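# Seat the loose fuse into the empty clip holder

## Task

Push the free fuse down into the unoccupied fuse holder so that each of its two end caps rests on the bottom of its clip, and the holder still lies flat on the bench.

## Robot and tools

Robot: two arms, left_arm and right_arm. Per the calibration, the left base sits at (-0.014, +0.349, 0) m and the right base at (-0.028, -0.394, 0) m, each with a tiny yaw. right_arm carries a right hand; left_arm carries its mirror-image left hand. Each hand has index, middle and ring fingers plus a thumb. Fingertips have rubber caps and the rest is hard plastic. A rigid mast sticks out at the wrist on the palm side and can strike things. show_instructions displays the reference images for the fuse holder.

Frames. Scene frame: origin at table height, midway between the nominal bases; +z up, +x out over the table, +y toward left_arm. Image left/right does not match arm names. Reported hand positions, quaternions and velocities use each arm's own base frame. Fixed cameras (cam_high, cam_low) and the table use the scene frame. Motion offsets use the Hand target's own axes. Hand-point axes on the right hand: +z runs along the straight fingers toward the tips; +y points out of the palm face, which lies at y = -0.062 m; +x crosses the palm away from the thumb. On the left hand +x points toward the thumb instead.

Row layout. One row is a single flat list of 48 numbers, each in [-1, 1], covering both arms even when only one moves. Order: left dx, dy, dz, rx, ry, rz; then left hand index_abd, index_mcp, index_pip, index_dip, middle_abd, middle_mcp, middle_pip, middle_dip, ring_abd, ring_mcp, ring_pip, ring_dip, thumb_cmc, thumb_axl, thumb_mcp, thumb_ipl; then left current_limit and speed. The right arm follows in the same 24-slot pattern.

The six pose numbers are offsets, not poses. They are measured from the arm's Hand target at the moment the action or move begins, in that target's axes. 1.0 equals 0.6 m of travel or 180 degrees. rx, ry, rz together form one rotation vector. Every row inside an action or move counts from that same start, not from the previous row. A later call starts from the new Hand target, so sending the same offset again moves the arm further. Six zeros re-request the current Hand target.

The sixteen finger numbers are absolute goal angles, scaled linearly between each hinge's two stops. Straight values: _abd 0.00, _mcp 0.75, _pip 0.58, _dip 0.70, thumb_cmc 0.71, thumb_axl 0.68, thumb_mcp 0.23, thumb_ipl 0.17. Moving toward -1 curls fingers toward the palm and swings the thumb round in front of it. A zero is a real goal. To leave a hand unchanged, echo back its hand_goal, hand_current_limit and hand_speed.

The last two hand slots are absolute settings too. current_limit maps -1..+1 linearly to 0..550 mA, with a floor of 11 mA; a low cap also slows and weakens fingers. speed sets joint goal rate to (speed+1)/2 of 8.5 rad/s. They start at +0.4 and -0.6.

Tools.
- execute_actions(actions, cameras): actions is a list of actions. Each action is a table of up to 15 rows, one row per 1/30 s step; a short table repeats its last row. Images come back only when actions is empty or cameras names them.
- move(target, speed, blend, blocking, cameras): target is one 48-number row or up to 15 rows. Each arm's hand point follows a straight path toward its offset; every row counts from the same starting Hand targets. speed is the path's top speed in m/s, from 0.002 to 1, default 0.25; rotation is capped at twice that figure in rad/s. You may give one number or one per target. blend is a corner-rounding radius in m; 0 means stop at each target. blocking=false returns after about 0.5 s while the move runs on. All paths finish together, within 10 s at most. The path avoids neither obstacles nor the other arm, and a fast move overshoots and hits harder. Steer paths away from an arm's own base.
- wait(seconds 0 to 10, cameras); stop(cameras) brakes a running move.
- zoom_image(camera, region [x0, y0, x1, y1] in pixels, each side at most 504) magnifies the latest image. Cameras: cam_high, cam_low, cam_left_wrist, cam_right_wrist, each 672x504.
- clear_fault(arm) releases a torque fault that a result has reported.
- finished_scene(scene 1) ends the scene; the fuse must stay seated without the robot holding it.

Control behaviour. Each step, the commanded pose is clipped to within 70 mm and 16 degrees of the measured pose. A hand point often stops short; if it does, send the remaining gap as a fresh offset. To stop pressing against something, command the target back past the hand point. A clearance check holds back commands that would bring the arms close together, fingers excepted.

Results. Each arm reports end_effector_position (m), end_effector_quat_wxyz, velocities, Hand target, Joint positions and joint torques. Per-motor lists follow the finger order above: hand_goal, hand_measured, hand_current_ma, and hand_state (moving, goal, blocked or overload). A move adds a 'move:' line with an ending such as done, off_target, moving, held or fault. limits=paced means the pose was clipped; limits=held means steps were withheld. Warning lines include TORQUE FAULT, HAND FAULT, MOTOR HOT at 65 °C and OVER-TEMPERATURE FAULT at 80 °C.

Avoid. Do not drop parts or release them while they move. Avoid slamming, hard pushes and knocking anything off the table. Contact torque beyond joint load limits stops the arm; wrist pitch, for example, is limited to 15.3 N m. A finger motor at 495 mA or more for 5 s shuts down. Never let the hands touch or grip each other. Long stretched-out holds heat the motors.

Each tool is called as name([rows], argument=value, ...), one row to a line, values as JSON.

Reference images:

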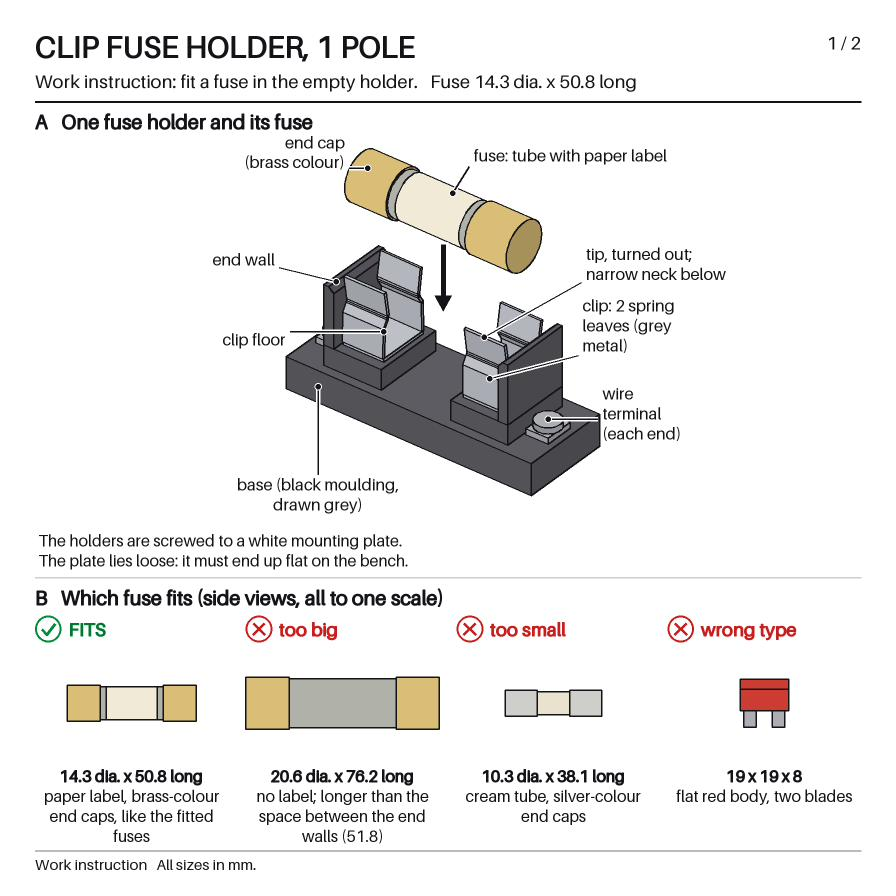

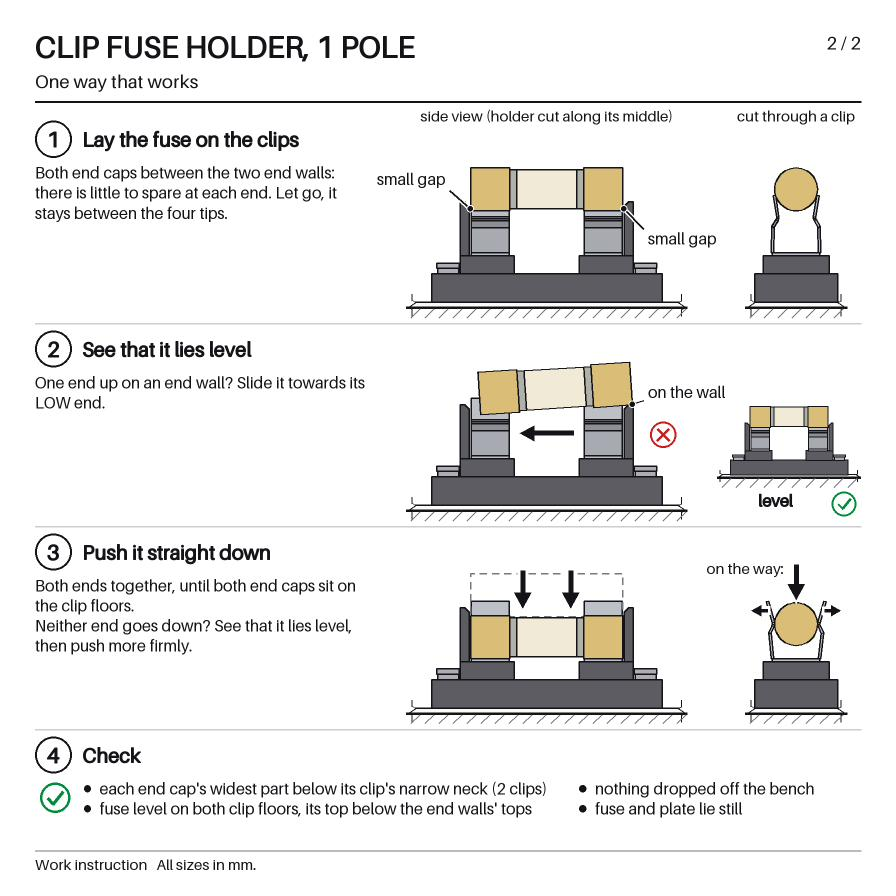

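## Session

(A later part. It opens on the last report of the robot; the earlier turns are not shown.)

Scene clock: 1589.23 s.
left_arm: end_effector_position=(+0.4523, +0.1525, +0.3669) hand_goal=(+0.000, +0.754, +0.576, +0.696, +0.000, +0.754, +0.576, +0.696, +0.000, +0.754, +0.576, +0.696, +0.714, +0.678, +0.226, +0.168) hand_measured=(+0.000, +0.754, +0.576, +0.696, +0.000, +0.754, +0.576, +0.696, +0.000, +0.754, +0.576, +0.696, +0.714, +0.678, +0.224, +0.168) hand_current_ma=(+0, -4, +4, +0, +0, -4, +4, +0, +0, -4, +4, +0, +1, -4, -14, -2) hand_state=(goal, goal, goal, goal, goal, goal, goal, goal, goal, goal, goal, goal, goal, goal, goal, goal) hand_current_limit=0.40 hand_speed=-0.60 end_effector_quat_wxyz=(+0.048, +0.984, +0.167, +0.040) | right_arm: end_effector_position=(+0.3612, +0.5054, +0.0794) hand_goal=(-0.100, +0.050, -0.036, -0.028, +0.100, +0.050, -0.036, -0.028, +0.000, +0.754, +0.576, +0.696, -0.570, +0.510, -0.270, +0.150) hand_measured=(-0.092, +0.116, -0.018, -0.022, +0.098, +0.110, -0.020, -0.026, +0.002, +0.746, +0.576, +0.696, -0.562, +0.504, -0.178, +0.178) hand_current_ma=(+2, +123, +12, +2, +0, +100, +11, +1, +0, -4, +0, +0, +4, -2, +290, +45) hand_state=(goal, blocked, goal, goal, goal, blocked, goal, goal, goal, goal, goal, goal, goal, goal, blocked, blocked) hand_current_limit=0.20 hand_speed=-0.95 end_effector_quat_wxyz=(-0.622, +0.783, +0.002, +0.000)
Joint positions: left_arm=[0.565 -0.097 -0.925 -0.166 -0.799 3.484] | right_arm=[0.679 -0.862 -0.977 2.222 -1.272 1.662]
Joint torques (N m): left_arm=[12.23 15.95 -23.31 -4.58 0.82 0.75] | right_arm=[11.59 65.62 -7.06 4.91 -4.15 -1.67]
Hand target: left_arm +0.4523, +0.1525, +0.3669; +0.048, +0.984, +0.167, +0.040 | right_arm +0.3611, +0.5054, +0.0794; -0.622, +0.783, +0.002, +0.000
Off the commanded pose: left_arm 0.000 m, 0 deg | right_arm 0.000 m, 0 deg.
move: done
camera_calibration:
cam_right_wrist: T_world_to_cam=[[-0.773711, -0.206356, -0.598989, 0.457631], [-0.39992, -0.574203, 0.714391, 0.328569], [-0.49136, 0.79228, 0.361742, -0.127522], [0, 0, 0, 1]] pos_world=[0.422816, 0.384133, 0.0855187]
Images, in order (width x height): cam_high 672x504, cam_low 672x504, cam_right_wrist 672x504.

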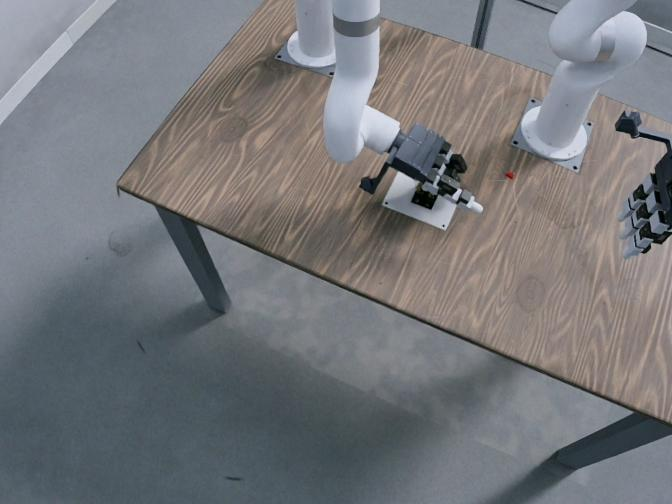

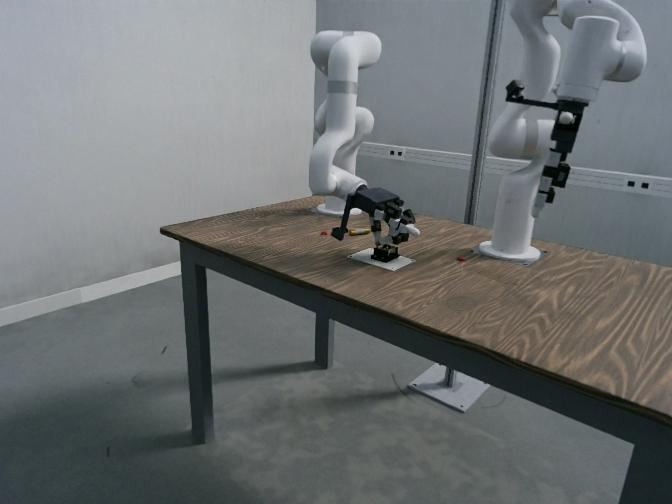

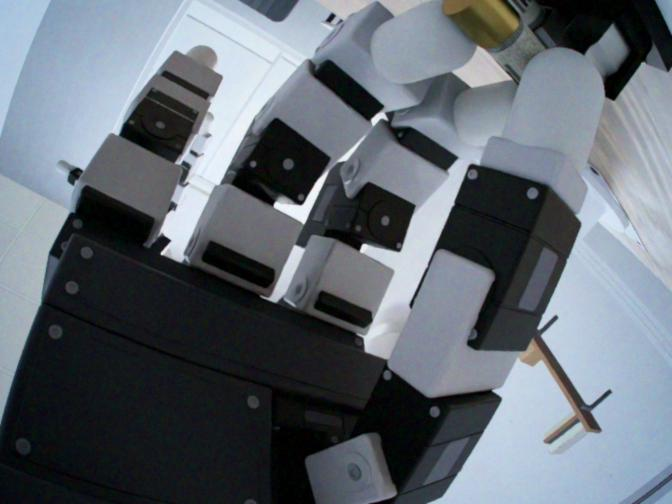

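move(target=[0,0,0,0,0,0, 0,0.754,0.576,0.696,0,0.754,0.576,0.696,0,0.754,0.576,0.696,0.714,0.678,0.226,0.168,0.4,-0.6, -0.005,0.00354,0.0073,0,0,0, -0.1,0.05,-0.036,-0.029,0.1,0.05,-0.036,-0.029,0,0.754,0.576,0.696,-0.571,0.509,-0.27,0.15,0.2,-0.95], speed=0.03, cameras=["cam_high","cam_low","cam_right_wrist"])

zoom_image(camera="cam_high", region=[410, 178, 434, 202])

zoom_image(camera="cam_low", region=[370, 240, 394, 264])

zoom_image(camera="cam_right_wrist", region=[420, 0, 672, 160])

Scene clock: 1627.13 s.
left_arm: end_effector_position=(+0.4523, +0.1525, +0.3669) hand_goal=(+0.000, +0.754, +0.576, +0.696, +0.000, +0.754, +0.576, +0.696, +0.000, +0.754, +0.576, +0.696, +0.714, +0.678, +0.226, +0.168) hand_measured=(+0.000, +0.754, +0.576, +0.696, +0.000, +0.754, +0.576, +0.696, +0.000, +0.754, +0.576, +0.696, +0.714, +0.678, +0.224, +0.168) hand_current_ma=(+0, -4, +4, +0, +0, -4, +4, +0, +0, -4, +4, +0, +1, -4, -14, -2) hand_state=(goal, goal, goal, goal, goal, goal, goal, goal, goal, goal, goal, goal, goal, goal, goal, goal) hand_current_limit=0.40 hand_speed=-0.60 end_effector_quat_wxyz=(+0.048, +0.984, +0.167, +0.040) | right_arm: end_effector_position=(+0.3581, +0.5091, +0.0764) hand_goal=(-0.100, +0.050, -0.036, -0.028, +0.100, +0.050, -0.036, -0.028, +0.000, +0.754, +0.576, +0.696, -0.570, +0.510, -0.270, +0.150) hand_measured=(-0.092, +0.116, -0.018, -0.022, +0.098, +0.110, -0.020, -0.026, +0.002, +0.746, +0.576, +0.696, -0.562, +0.504, -0.178, +0.178) hand_current_ma=(+2, +123, +12, +2, +0, +100, +11, +1, +0, -4, +0, +0, +4, -2, +290, +45) hand_state=(goal, blocked, goal, goal, goal, blocked, goal, goal, goal, goal, goal, goal, goal, goal, blocked, blocked) hand_current_limit=0.20 hand_speed=-0.95 end_effector_quat_wxyz=(-0.622, +0.783, +0.002, +0.000)
Joint positions: left_arm=[0.565 -0.097 -0.925 -0.166 -0.799 3.484] | right_arm=[0.689 -0.869 -0.98 2.233 -1.274 1.658]
Joint torques (N m): left_arm=[12.16 16.48 -23.37 -4.57 0.94 0.68] | right_arm=[12.36 39.27 -17.8 4.25 -4.18 -1.55]
Hand target: left_arm +0.4523, +0.1525, +0.3669; +0.048, +0.984, +0.167, +0.040 | right_arm +0.3581, +0.5092, +0.0764; -0.622, +0.783, +0.002, +0.000
Off the commanded pose: left_arm 0.000 m, 0 deg | right_arm 0.000 m, 0 deg.
move: done
camera_calibration:
cam_right_wrist: T_world_to_cam=[[-0.773698, -0.206278, -0.599033, 0.454265], [-0.39992, -0.574321, 0.714297, 0.331748], [-0.491381, 0.792215, 0.361857, -0.130896], [0, 0, 0, 1]] pos_world=[0.419816, 0.387932, 0.0825186]
Images, in order (width x height): cam_high 672x504, cam_low 672x504, cam_right_wrist 672x504.

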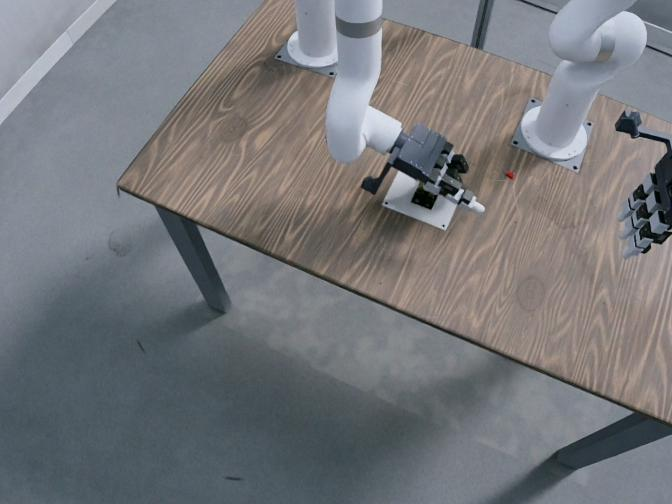

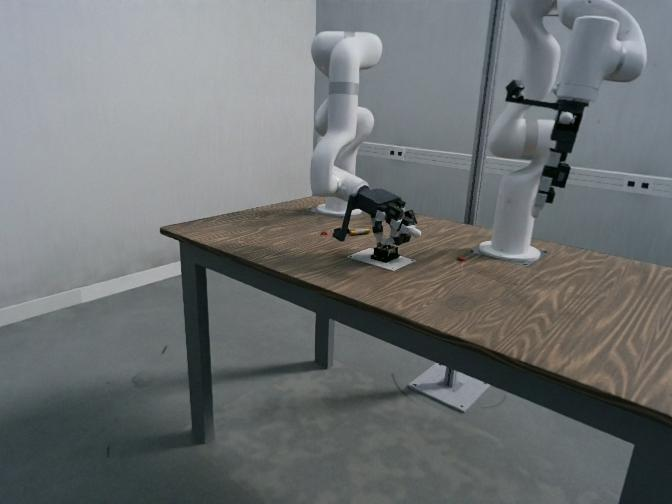

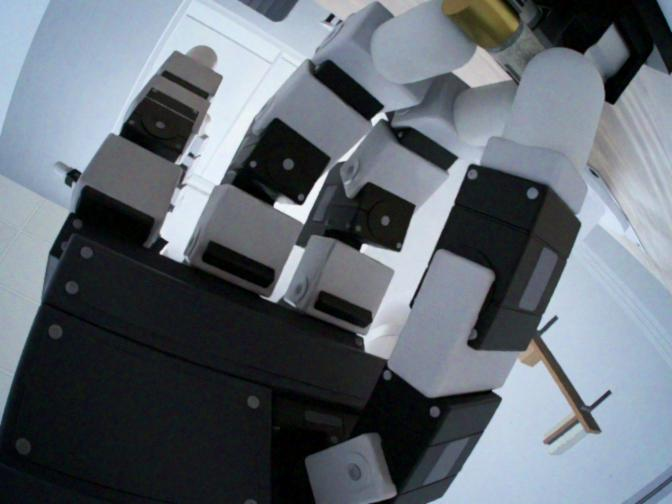

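Scaled by 21.000 from the camera's 672x504 image, which has a finer 960x720 frame.

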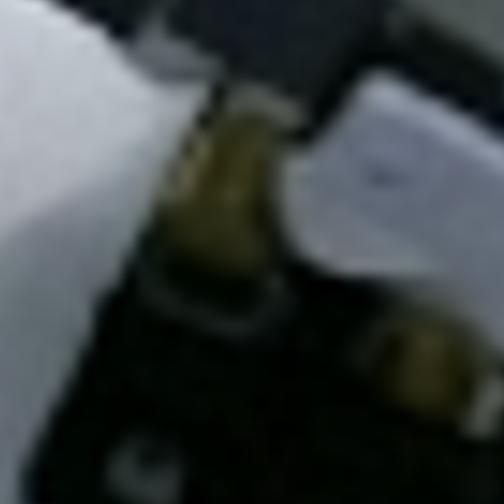

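Scaled by 21.000 from the camera's 672x504 image, which has a finer 960x720 frame.

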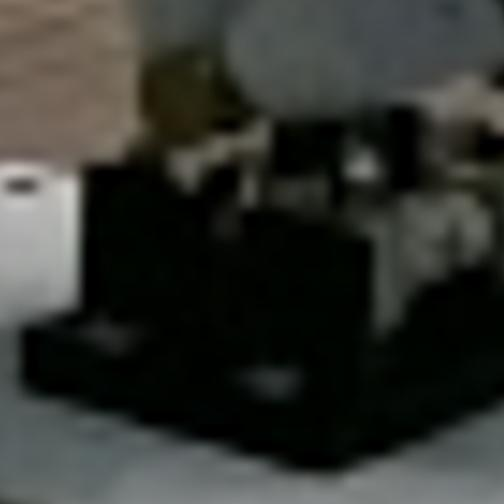

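Scaled by 2.000 from the camera's 672x504 image, which has a finer 960x720 frame.

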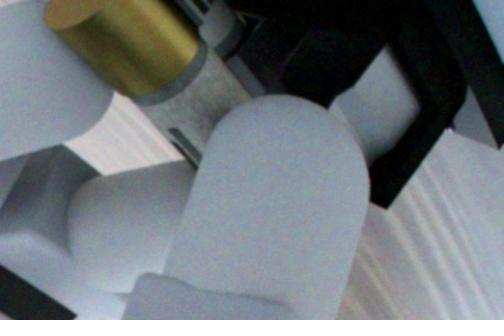

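wait(seconds=0.1, cameras=["all"])

Scene clock: 1651.77 s.
left_arm: end_effector_position=(+0.4523, +0.1525, +0.3669) hand_goal=(+0.000, +0.754, +0.576, +0.696, +0.000, +0.754, +0.576, +0.696, +0.000, +0.754, +0.576, +0.696, +0.714, +0.678, +0.226, +0.168) hand_measured=(+0.000, +0.754, +0.576, +0.696, +0.000, +0.754, +0.576, +0.696, +0.000, +0.754, +0.576, +0.696, +0.714, +0.678, +0.224, +0.168) hand_current_ma=(+0, -4, +4, +0, +0, -4, +4, +0, +0, -4, +4, +0, +1, -4, -14, -2) hand_state=(goal, goal, goal, goal, goal, goal, goal, goal, goal, goal, goal, goal, goal, goal, goal, goal) hand_current_limit=0.40 hand_speed=-0.60 end_effector_quat_wxyz=(+0.048, +0.984, +0.167, +0.040) | right_arm: end_effector_position=(+0.3581, +0.5092, +0.0764) hand_goal=(-0.100, +0.050, -0.036, -0.028, +0.100, +0.050, -0.036, -0.028, +0.000, +0.754, +0.576, +0.696, -0.570, +0.510, -0.270, +0.150) hand_measured=(-0.092, +0.116, -0.018, -0.022, +0.098, +0.110, -0.020, -0.026, +0.002, +0.746, +0.576, +0.696, -0.562, +0.504, -0.178, +0.178) hand_current_ma=(+2, +123, +12, +2, +0, +100, +11, +1, +0, -4, +0, +0, +4, -2, +290, +45) hand_state=(goal, blocked, goal, goal, goal, blocked, goal, goal, goal, goal, goal, goal, goal, goal, blocked, blocked) hand_current_limit=0.20 hand_speed=-0.95 end_effector_quat_wxyz=(-0.622, +0.783, +0.002, +0.000)
Joint positions: left_arm=[0.565 -0.097 -0.925 -0.166 -0.799 3.484] | right_arm=[0.689 -0.869 -0.98 2.233 -1.274 1.658]
Joint torques (N m): left_arm=[12.47 16.55 -23.43 -4.27 0.87 0.66] | right_arm=[10.63 40.16 -18.62 4.5 -4.17 -1.5]
Hand target: left_arm +0.4523, +0.1525, +0.3669; +0.048, +0.984, +0.167, +0.040 | right_arm +0.3581, +0.5092, +0.0764; -0.622, +0.783, +0.002, +0.000
Off the commanded pose: left_arm 0.000 m, 0 deg | right_arm 0.000 m, 0 deg.
wait: 0.10 s; at rest from the start
camera_calibration:
cam_left_wrist: T_world_to_cam=[[-0.944231, 0.325955, -0.0467002, 0.344576], [0.207079, 0.698071, 0.685431, -0.497426], [0.25602, 0.637534, -0.726639, 0.181185], [0, 0, 0, 1]] pos_world=[0.381979, 0.11941, 0.488699]
cam_right_wrist: T_world_to_cam=[[-0.773698, -0.206278, -0.599033, 0.454187], [-0.39992, -0.574321, 0.714297, 0.331708], [-0.491381, 0.792215, 0.361857, -0.130945], [0, 0, 0, 1]] pos_world=[0.419716, 0.387932, 0.0825186]

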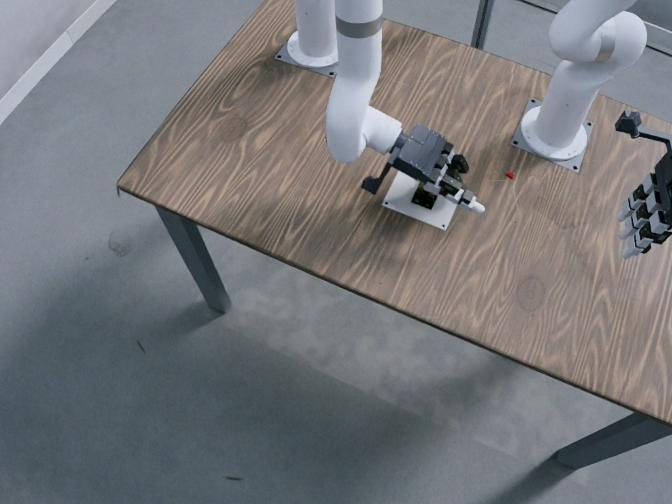

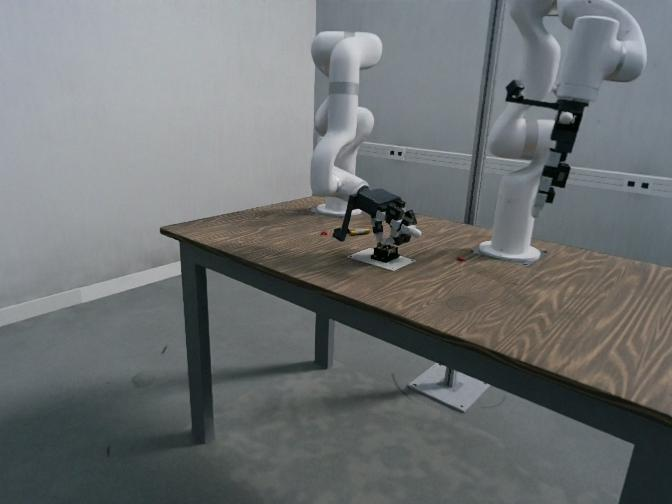

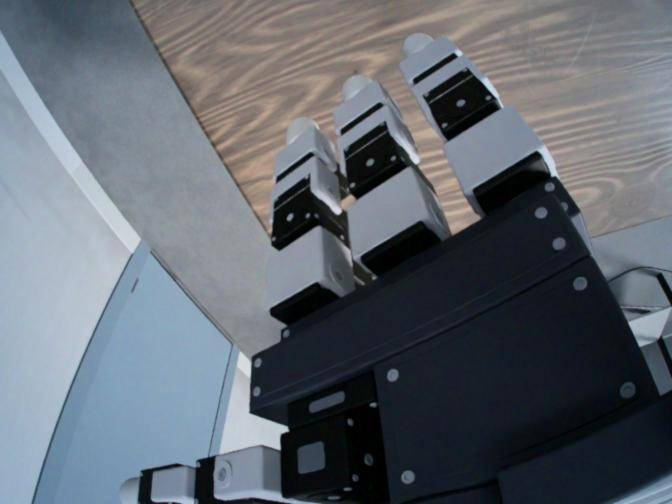

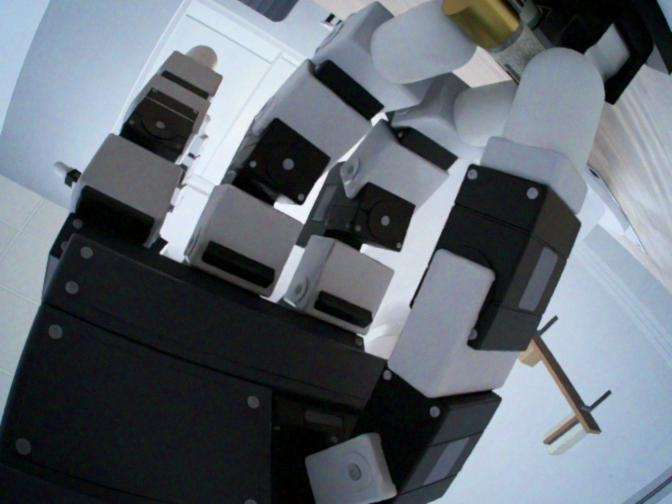

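zoom_image(camera="cam_high", region=[404, 174, 444, 210])

zoom_image(camera="cam_low", region=[362, 236, 402, 266])

zoom_image(camera="cam_right_wrist", region=[420, 0, 672, 189])

Scaled by 12.600 from the camera's 672x504 image, which has a finer 960x720 frame.

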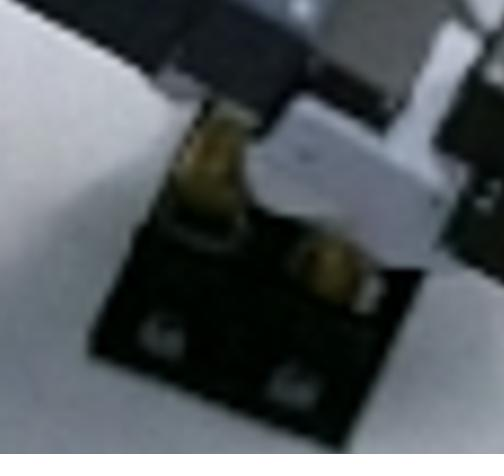

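Scaled by 12.600 from the camera's 672x504 image, which has a finer 960x720 frame.

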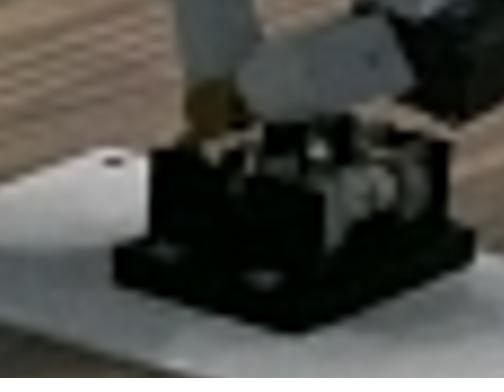

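Scaled by 2.000 from the camera's 672x504 image, which has a finer 960x720 frame.

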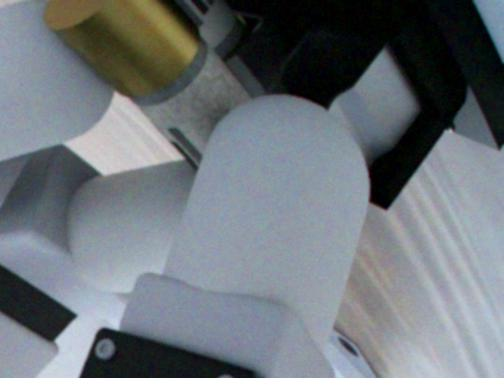

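move(target=[0,0,0,0,0,0,0,0.754,0.576,0.696,0,0.754,0.576,0.696,0,0.754,0.576,0.696,0.714,0.678,0.226,0.168,0.4,-0.6, 0,0.00324,0.00075,0,0,0,-0.1,0.05,-0.036,-0.029,0.1,0.05,-0.036,-0.029,0,0.754,0.576,0.696,-0.571,0.509,-0.27,0.15,0.2,-0.95], speed=0.02)

move(target=[0,0,0,0,0,0,0,0.754,0.576,0.696,0,0.754,0.576,0.696,0,0.754,0.576,0.696,0.714,0.678,0.226,0.168,0.4,-0.6, 0,0.00162,0.000375,0,0,0,-0.1,0.05,-0.036,-0.029,0.1,0.05,-0.036,-0.029,0,0.754,0.576,0.696,-0.571,0.509,-0.27,0.15,0.2,-0.95], speed=0.02, cameras=["cam_high","cam_low","cam_right_wrist"])

zoom_image(camera="cam_high", region=[404, 174, 444, 210])

zoom_image(camera="cam_low", region=[362, 236, 402, 266])

zoom_image(camera="cam_right_wrist", region=[420, 0, 672, 189])

Scene clock: 1679.27 s.
left_arm: end_effector_position=(+0.4523, +0.1525, +0.3669) hand_goal=(+0.000, +0.754, +0.576, +0.696, +0.000, +0.754, +0.576, +0.696, +0.000, +0.754, +0.576, +0.696, +0.714, +0.678, +0.226, +0.168) hand_measured=(+0.000, +0.754, +0.576, +0.696, +0.000, +0.754, +0.576, +0.696, +0.000, +0.754, +0.576, +0.696, +0.714, +0.678, +0.224, +0.168) hand_current_ma=(+0, -4, +4, +0, +0, -4, +4, +0, +0, -4, +4, +0, +1, -4, -14, -2) hand_state=(goal, goal, goal, goal, goal, goal, goal, goal, goal, goal, goal, goal, goal, goal, goal, goal) hand_current_limit=0.40 hand_speed=-0.60 end_effector_quat_wxyz=(+0.048, +0.984, +0.167, +0.040) | right_arm: end_effector_position=(+0.3581, +0.5092, +0.0744) hand_goal=(-0.100, +0.050, -0.036, -0.028, +0.100, +0.050, -0.036, -0.028, +0.000, +0.754, +0.576, +0.696, -0.570, +0.510, -0.270, +0.150) hand_measured=(-0.092, +0.116, -0.018, -0.022, +0.098, +0.110, -0.020, -0.026, +0.002, +0.746, +0.576, +0.696, -0.562, +0.504, -0.178, +0.178) hand_current_ma=(+2, +123, +12, +2, +0, +100, +11, +1, +0, -4, +0, +0, +4, -2, +290, +45) hand_state=(goal, blocked, goal, goal, goal, blocked, goal, goal, goal, goal, goal, goal, goal, goal, blocked, blocked) hand_current_limit=0.20 hand_speed=-0.95 end_effector_quat_wxyz=(-0.622, +0.783, +0.002, +0.000)
Joint positions: left_arm=[0.565 -0.097 -0.925 -0.166 -0.799 3.484] | right_arm=[0.689 -0.874 -0.982 2.234 -1.276 1.655]
Joint torques (N m): left_arm=[12.25 16.04 -23.53 -4.43 0.83 0.62] | right_arm=[10.26 38.07 -18.65 3.93 -4.21 -1.49]
Hand target: left_arm +0.4523, +0.1525, +0.3669; +0.048, +0.984, +0.167, +0.040 | right_arm +0.3581, +0.5092, +0.0744; -0.622, +0.783, +0.002, +0.000
Off the commanded pose: left_arm 0.000 m, 0 deg | right_arm 0.000 m, 0 deg.
move: done

Scene clock: 1679.97 s.
left_arm: end_effector_position=(+0.4523, +0.1525, +0.3669) hand_goal=(+0.000, +0.754, +0.576, +0.696, +0.000, +0.754, +0.576, +0.696, +0.000, +0.754, +0.576, +0.696, +0.714, +0.678, +0.226, +0.168) hand_measured=(+0.000, +0.754, +0.576, +0.696, +0.000, +0.754, +0.576, +0.696, +0.000, +0.754, +0.576, +0.696, +0.714, +0.678, +0.224, +0.168) hand_current_ma=(+0, -4, +4, +0, +0, -4, +4, +0, +0, -4, +4, +0, +1, -4, -14, -2) hand_state=(goal, goal, goal, goal, goal, goal, goal, goal, goal, goal, goal, goal, goal, goal, goal, goal) hand_current_limit=0.40 hand_speed=-0.60 end_effector_quat_wxyz=(+0.048, +0.984, +0.167, +0.040) | right_arm: end_effector_position=(+0.3581, +0.5092, +0.0734) hand_goal=(-0.100, +0.050, -0.036, -0.028, +0.100, +0.050, -0.036, -0.028, +0.000, +0.754, +0.576, +0.696, -0.570, +0.510, -0.270, +0.150) hand_measured=(-0.094, +0.116, -0.020, -0.032, +0.098, +0.110, -0.016, -0.022, +0.002, +0.746, +0.576, +0.696, -0.562, +0.504, -0.178, +0.178) hand_current_ma=(+2, +123, +10, -1, +0, +100, +15, +2, +0, -4, +0, +0, +4, -3, +290, +45) hand_state=(goal, blocked, goal, goal, goal, blocked, blocked, goal, goal, goal, goal, goal, goal, goal, blocked, blocked) hand_current_limit=0.20 hand_speed=-0.95 end_effector_quat_wxyz=(-0.622, +0.783, +0.002, +0.000)
Joint positions: left_arm=[0.565 -0.097 -0.925 -0.166 -0.799 3.484] | right_arm=[0.689 -0.876 -0.983 2.234 -1.277 1.654]
Joint torques (N m): left_arm=[12.89 15.44 -23.28 -4.28 0.74 0.64] | right_arm=[6.59 38.12 -17.24 4.53 -3.78 -1.65]
Hand target: left_arm +0.4523, +0.1525, +0.3669; +0.048, +0.984, +0.167, +0.040 | right_arm +0.3581, +0.5092, +0.0734; -0.622, +0.783, +0.002, +0.000
Off the commanded pose: left_arm 0.000 m, 0 deg | right_arm 0.000 m, 0 deg.
move: done
camera_calibration:
cam_right_wrist: T_world_to_cam=[[-0.773698, -0.206278, -0.599033, 0.452467], [-0.39992, -0.574321, 0.714297, 0.333891], [-0.491381, 0.792215, 0.361857, -0.129811], [0, 0, 0, 1]] pos_world=[0.419816, 0.387932, 0.0795186]
Images, in order (width x height): cam_high 672x504, cam_low 672x504, cam_right_wrist 672x504.

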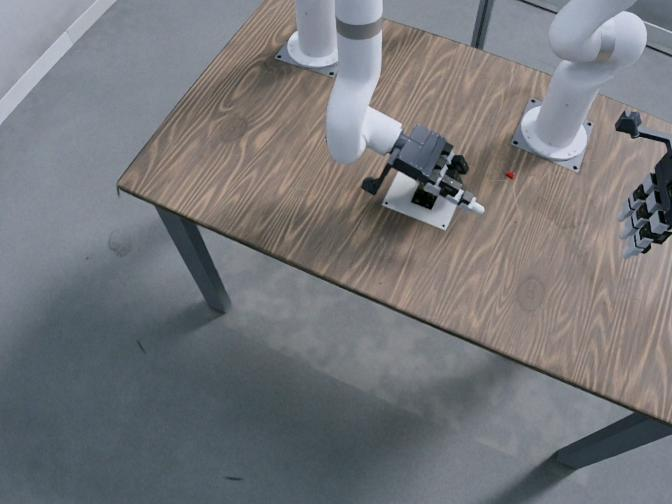

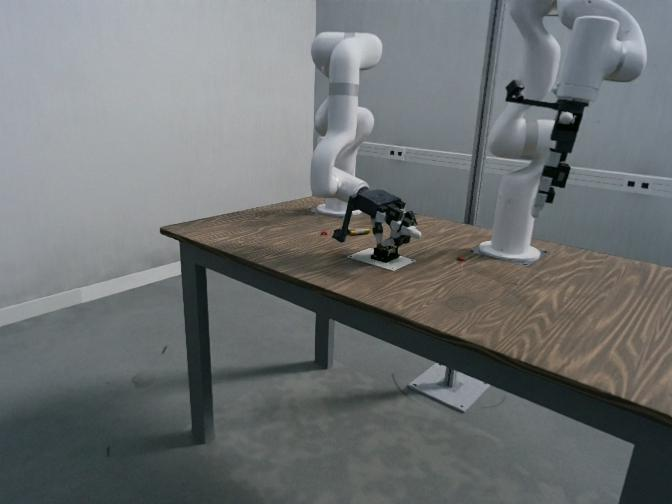

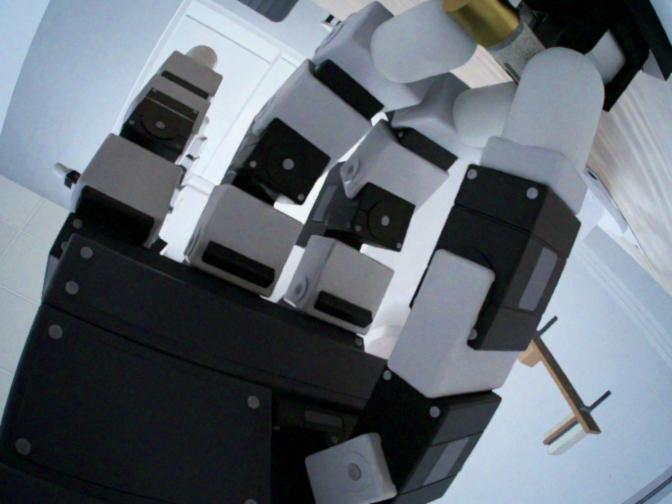

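Scaled by 12.600 from the camera's 672x504 image, which has a finer 960x720 frame.

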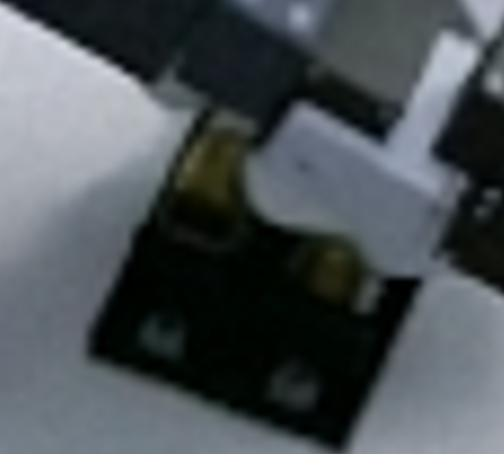

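Scaled by 12.600 from the camera's 672x504 image, which has a finer 960x720 frame.

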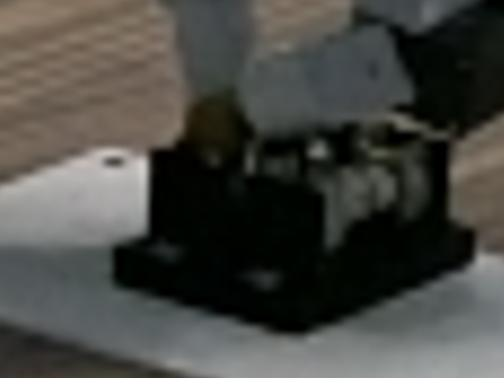

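Scaled by 2.000 from the camera's 672x504 image, which has a finer 960x720 frame.

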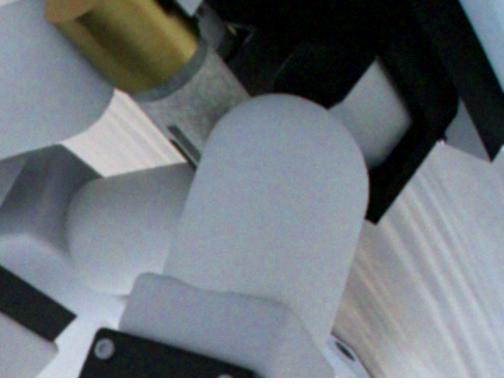

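zoom_image(camera="cam_high", region=[412, 182, 430, 198])

zoom_image(camera="cam_low", region=[372, 242, 390, 256])

Scaled by 28.000 from the camera's 672x504 image, which has a finer 960x720 frame.

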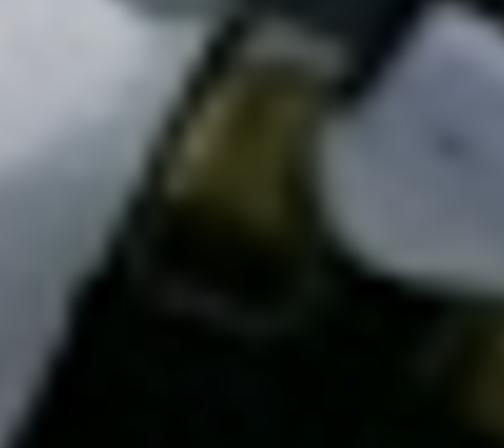

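Scaled by 28.000 from the camera's 672x504 image, which has a finer 960x720 frame.

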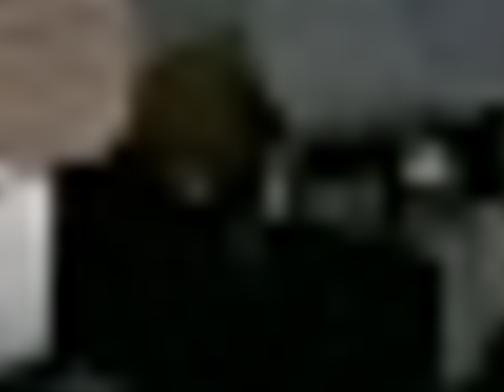

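move(target=[0,0,0,0,0,0,0,0.754,0.576,0.696,0,0.754,0.576,0.696,0,0.754,0.576,0.696,0.714,0.678,0.226,0.168,0.4,-0.6, 0,0.00162,0.000375,0,0,0,-0.1,0.05,-0.036,-0.029,0.1,0.05,-0.036,-0.029,0,0.754,0.576,0.696,-0.571,0.509,-0.27,0.15,0.2,-0.95], speed=0.02)

move(target=[0,0,0,0,0,0,0,0.754,0.576,0.696,0,0.754,0.576,0.696,0,0.754,0.576,0.696,0.714,0.678,0.226,0.168,0.4,-0.6, 0,0.00162,0.000375,0,0,0,-0.1,0.05,-0.036,-0.029,0.1,0.05,-0.036,-0.029,0,0.754,0.576,0.696,-0.571,0.509,-0.27,0.15,0.2,-0.95], speed=0.02, cameras=["cam_high","cam_low","cam_right_wrist"])

zoom_image(camera="cam_high", region=[412, 182, 430, 198])

zoom_image(camera="cam_low", region=[372, 242, 390, 256])

zoom_image(camera="cam_right_wrist", region=[420, 0, 672, 189])

Scene clock: 1719.43 s.
left_arm: end_effector_position=(+0.4523, +0.1525, +0.3669) hand_goal=(+0.000, +0.754, +0.576, +0.696, +0.000, +0.754, +0.576, +0.696, +0.000, +0.754, +0.576, +0.696, +0.714, +0.678, +0.226, +0.168) hand_measured=(+0.000, +0.754, +0.576, +0.696, +0.000, +0.754, +0.576, +0.696, +0.000, +0.754, +0.576, +0.696, +0.714, +0.678, +0.224, +0.168) hand_current_ma=(+0, -4, +4, +0, +0, -4, +4, +0, +0, -4, +4, +0, +1, -4, -14, -2) hand_state=(goal, goal, goal, goal, goal, goal, goal, goal, goal, goal, goal, goal, goal, goal, goal, goal) hand_current_limit=0.40 hand_speed=-0.60 end_effector_quat_wxyz=(+0.048, +0.984, +0.167, +0.040) | right_arm: end_effector_position=(+0.3581, +0.5092, +0.0724) hand_goal=(-0.100, +0.050, -0.036, -0.028, +0.100, +0.050, -0.036, -0.028, +0.000, +0.754, +0.576, +0.696, -0.570, +0.510, -0.270, +0.150) hand_measured=(-0.100, +0.116, -0.030, -0.042, +0.096, +0.106, -0.016, -0.022, +0.002, +0.746, +0.576, +0.696, -0.562, +0.502, -0.178, +0.182) hand_current_ma=(+0, +123, +2, -8, -1, +88, +16, +2, +0, -4, +0, +0, +4, -5, +290, +53) hand_state=(goal, blocked, goal, goal, goal, blocked, blocked, goal, goal, goal, goal, goal, goal, goal, blocked, blocked) hand_current_limit=0.20 hand_speed=-0.95 end_effector_quat_wxyz=(-0.622, +0.783, +0.002, +0.000)
Joint positions: left_arm=[0.565 -0.097 -0.925 -0.166 -0.799 3.484] | right_arm=[0.689 -0.879 -0.984 2.235 -1.277 1.653]
Joint torques (N m): left_arm=[12.55 15.7 -23.43 -4.28 0.85 0.55] | right_arm=[-4.4 34.44 -17.21 3.87 -3.5 -1.59]
Hand target: left_arm +0.4523, +0.1525, +0.3669; +0.048, +0.984, +0.167, +0.040 | right_arm +0.3581, +0.5092, +0.0724; -0.622, +0.783, +0.002, +0.000
Off the commanded pose: left_arm 0.000 m, 0 deg | right_arm 0.000 m, 0 deg.
move: done

Scene clock: 1720.13 s.
left_arm: end_effector_position=(+0.4523, +0.1525, +0.3669) hand_goal=(+0.000, +0.754, +0.576, +0.696, +0.000, +0.754, +0.576, +0.696, +0.000, +0.754, +0.576, +0.696, +0.714, +0.678, +0.226, +0.168) hand_measured=(+0.000, +0.754, +0.576, +0.696, +0.000, +0.754, +0.576, +0.696, +0.000, +0.754, +0.576, +0.696, +0.714, +0.678, +0.224, +0.168) hand_current_ma=(+0, -4, +4, +0, +0, -4, +4, +0, +0, -4, +4, +0, +1, -4, -14, -2) hand_state=(goal, goal, goal, goal, goal, goal, goal, goal, goal, goal, goal, goal, goal, goal, goal, goal) hand_current_limit=0.40 hand_speed=-0.60 end_effector_quat_wxyz=(+0.048, +0.984, +0.167, +0.040) | right_arm: end_effector_position=(+0.3581, +0.5092, +0.0714) hand_goal=(-0.100, +0.050, -0.036, -0.028, +0.100, +0.050, -0.036, -0.028, +0.000, +0.754, +0.576, +0.696, -0.570, +0.510, -0.270, +0.150) hand_measured=(-0.104, +0.116, -0.040, -0.052, +0.094, +0.102, -0.016, -0.026, +0.002, +0.746, +0.576, +0.696, -0.562, +0.500, -0.178, +0.186) hand_current_ma=(-1, +123, -1, -21, -2, +80, +16, +0, +0, -4, +0, +0, +4, -7, +290, +63) hand_state=(goal, blocked, goal, blocked, goal, blocked, blocked, goal, goal, goal, goal, goal, goal, goal, blocked, blocked) hand_current_limit=0.20 hand_speed=-0.95 end_effector_quat_wxyz=(-0.622, +0.783, +0.002, +0.000)
Joint positions: left_arm=[0.565 -0.097 -0.925 -0.166 -0.799 3.484] | right_arm=[0.689 -0.881 -0.984 2.235 -1.278 1.652]
Joint torques (N m): left_arm=[12.92 16.12 -23.17 -4.34 0.83 0.55] | right_arm=[-6.9 33.53 -15.05 4.18 -2.67 -1.49]
Hand target: left_arm +0.4523, +0.1525, +0.3669; +0.048, +0.984, +0.167, +0.040 | right_arm +0.3581, +0.5092, +0.0714; -0.622, +0.783, +0.002, +0.000
Off the commanded pose: left_arm 0.000 m, 0 deg | right_arm 0.000 m, 0 deg.
move: done
camera_calibration:
cam_right_wrist: T_world_to_cam=[[-0.773698, -0.206278, -0.599033, 0.451269], [-0.39992, -0.574321, 0.714297, 0.335319], [-0.491381, 0.792215, 0.361857, -0.129087], [0, 0, 0, 1]] pos_world=[0.419816, 0.387932, 0.0775186]
Images, in order (width x height): cam_high 672x504, cam_low 672x504, cam_right_wrist 672x504.

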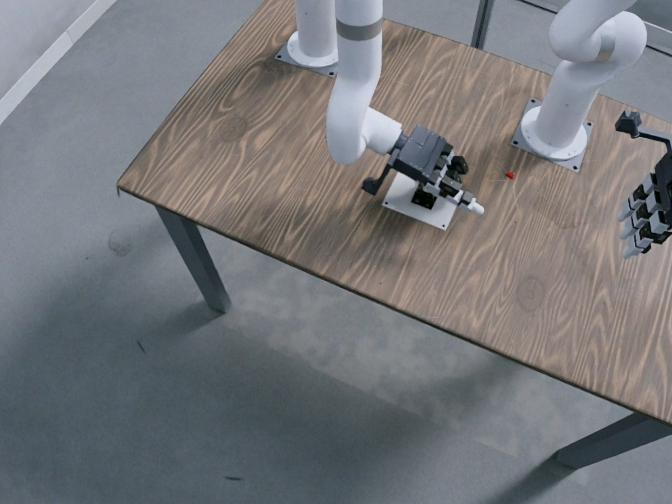

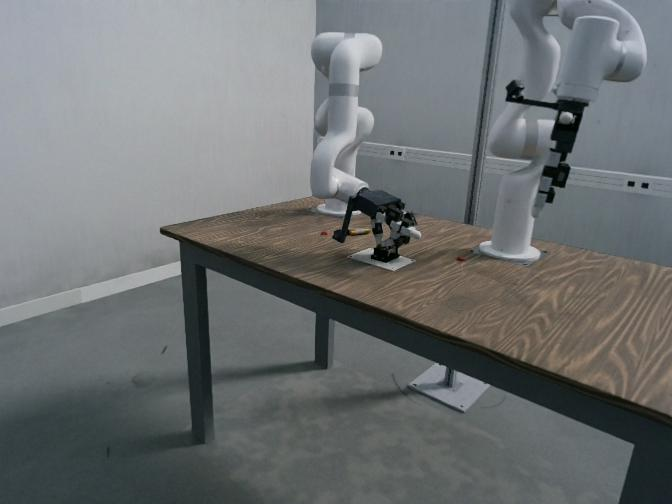

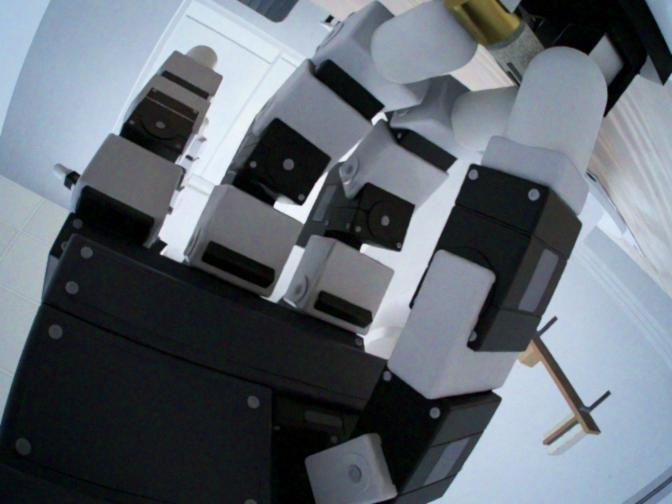

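Scaled by 28.000 from the camera's 672x504 image, which has a finer 960x720 frame.

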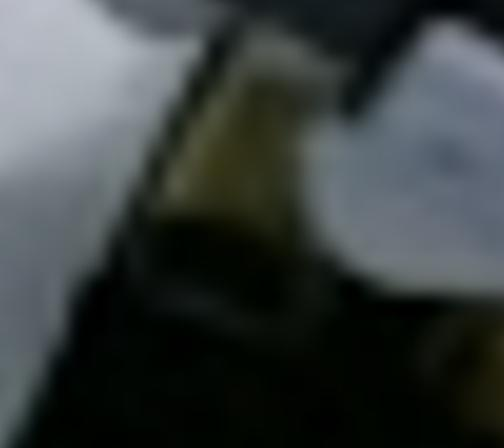

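Scaled by 28.000 from the camera's 672x504 image, which has a finer 960x720 frame.

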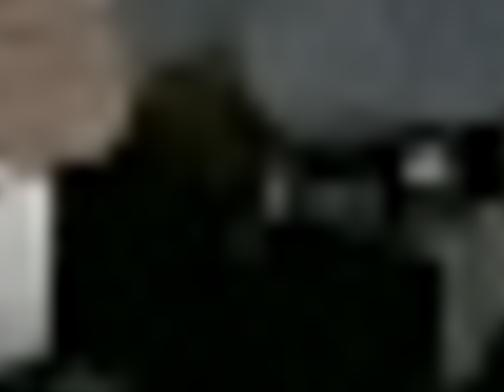

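Scaled by 2.000 from the camera's 672x504 image, which has a finer 960x720 frame.

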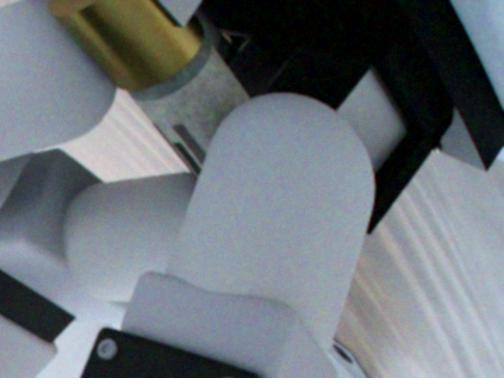

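move([
  [0,0,0,0,0,0,0,0.754,0.576,0.696,0,0.754,0.576,0.696,0,0.754,0.576,0.696,0.714,0.678,0.226,0.168,0.4,-0.6, 0,-0.00406,-0.00094,0,0,0,-0.1,0.05,-0.036,-0.029,0.1,0.05,-0.036,-0.029,0,0.754,0.576,0.696,-0.571,0.509,-0.27,0.15,0.2,-0.95],
  [0,0,0,0,0,0,0,0.754,0.576,0.696,0,0.754,0.576,0.696,0,0.754,0.576,0.696,0.714,0.678,0.226,0.168,0.4,-0.6, 0.00167,-0.00406,-0.00094,0,0,0,-0.1,0.05,-0.036,-0.029,0.1,0.05,-0.036,-0.029,0,0.754,0.576,0.696,-0.571,0.509,-0.27,0.15,0.2,-0.95],
], speed=0.02)

move(target=[0,0,0,0,0,0,0,0.754,0.576,0.696,0,0.754,0.576,0.696,0,0.754,0.576,0.696,0.714,0.678,0.226,0.168,0.4,-0.6, 0,0.00406,0.00094,0,0,0,-0.1,0.05,-0.036,-0.029,0.1,0.05,-0.036,-0.029,0,0.754,0.576,0.696,-0.571,0.509,-0.27,0.15,0.2,-0.95], speed=0.02)

Scene clock: 1804.17 s.
left_arm: end_effector_position=(+0.4523, +0.1525, +0.3669) hand_goal=(+0.000, +0.754, +0.576, +0.696, +0.000, +0.754, +0.576, +0.696, +0.000, +0.754, +0.576, +0.696, +0.714, +0.678, +0.226, +0.168) hand_measured=(+0.000, +0.754, +0.576, +0.696, +0.000, +0.754, +0.576, +0.696, +0.000, +0.754, +0.576, +0.696, +0.714, +0.678, +0.224, +0.168) hand_current_ma=(+0, -4, +4, +0, +0, -4, +4, +0, +0, -4, +4, +0, +1, -4, -14, -2) hand_state=(goal, goal, goal, goal, goal, goal, goal, goal, goal, goal, goal, goal, goal, goal, goal, goal) hand_current_limit=0.40 hand_speed=-0.60 end_effector_quat_wxyz=(+0.048, +0.984, +0.167, +0.040) | right_arm: end_effector_position=(+0.3590, +0.5092, +0.0740) hand_goal=(-0.100, +0.050, -0.036, -0.028, +0.100, +0.050, -0.036, -0.028, +0.000, +0.754, +0.576, +0.696, -0.570, +0.510, -0.270, +0.150) hand_measured=(-0.100, +0.114, -0.024, -0.026, +0.094, +0.100, -0.016, -0.022, +0.002, +0.746, +0.576, +0.696, -0.562, +0.500, -0.178, +0.186) hand_current_ma=(+0, +112, +7, +0, -2, +77, +16, +1, +0, -4, +0, +0, +4, -7, +290, +66) hand_state=(goal, blocked, goal, goal, goal, blocked, blocked, goal, goal, goal, goal, goal, goal, goal, blocked, blocked) hand_current_limit=0.20 hand_speed=-0.95 end_effector_quat_wxyz=(-0.622, +0.783, +0.002, +0.000)
Joint positions: left_arm=[0.565 -0.097 -0.925 -0.166 -0.799 3.484] | right_arm=[0.688 -0.876 -0.984 2.233 -1.275 1.656]
Joint torques (N m): left_arm=[11.92 16.31 -23.47 -4.32 0.8 0.53] | right_arm=[-10.48 44.29 -18.01 -3.51 0.8 1.45]
Hand target: left_arm +0.4523, +0.1525, +0.3669; +0.048, +0.984, +0.167, +0.040 | right_arm +0.3591, +0.5092, +0.0739; -0.622, +0.783, +0.002, +0.000
Off the commanded pose: left_arm 0.000 m, 0 deg | right_arm 0.000 m, 0 deg.
move: done

Scene clock: 1804.90 s.
left_arm: end_effector_position=(+0.4523, +0.1525, +0.3669) hand_goal=(+0.000, +0.754, +0.576, +0.696, +0.000, +0.754, +0.576, +0.696, +0.000, +0.754, +0.576, +0.696, +0.714, +0.678, +0.226, +0.168) hand_measured=(+0.000, +0.754, +0.576, +0.696, +0.000, +0.754, +0.576, +0.696, +0.000, +0.754, +0.576, +0.696, +0.714, +0.678, +0.224, +0.168) hand_current_ma=(+0, -4, +4, +0, +0, -4, +4, +0, +0, -4, +4, +0, +1, -4, -14, -2) hand_state=(goal, goal, goal, goal, goal, goal, goal, goal, goal, goal, goal, goal, goal, goal, goal, goal) hand_current_limit=0.40 hand_speed=-0.60 end_effector_quat_wxyz=(+0.048, +0.984, +0.167, +0.040) | right_arm: end_effector_position=(+0.3591, +0.5092, +0.0714) hand_goal=(-0.100, +0.050, -0.036, -0.028, +0.100, +0.050, -0.036, -0.028, +0.000, +0.754, +0.576, +0.696, -0.570, +0.510, -0.270, +0.150) hand_measured=(-0.104, +0.114, -0.038, -0.048, +0.094, +0.100, -0.014, -0.028, +0.002, +0.746, +0.576, +0.696, -0.562, +0.498, -0.178, +0.186) hand_current_ma=(-1, +112, +0, -16, -2, +73, +16, +0, +0, -4, +0, +0, +4, -9, +290, +67) hand_state=(goal, blocked, goal, blocked, goal, blocked, blocked, goal, goal, goal, goal, goal, goal, goal, blocked, blocked) hand_current_limit=0.20 hand_speed=-0.95 end_effector_quat_wxyz=(-0.622, +0.783, +0.002, +0.000)
Joint positions: left_arm=[0.565 -0.097 -0.925 -0.166 -0.799 3.484] | right_arm=[0.688 -0.882 -0.987 2.233 -1.278 1.653]
Joint torques (N m): left_arm=[12.17 16.11 -23.27 -4.23 0.83 0.6] | right_arm=[-8.84 31.88 -16.41 4.35 -2.97 -1.65]
Hand target: left_arm +0.4523, +0.1525, +0.3669; +0.048, +0.984, +0.167, +0.040 | right_arm +0.3591, +0.5092, +0.0714; -0.622, +0.783, +0.002, +0.000
Off the commanded pose: left_arm 0.000 m, 0 deg | right_arm 0.000 m, 0 deg.
move: done


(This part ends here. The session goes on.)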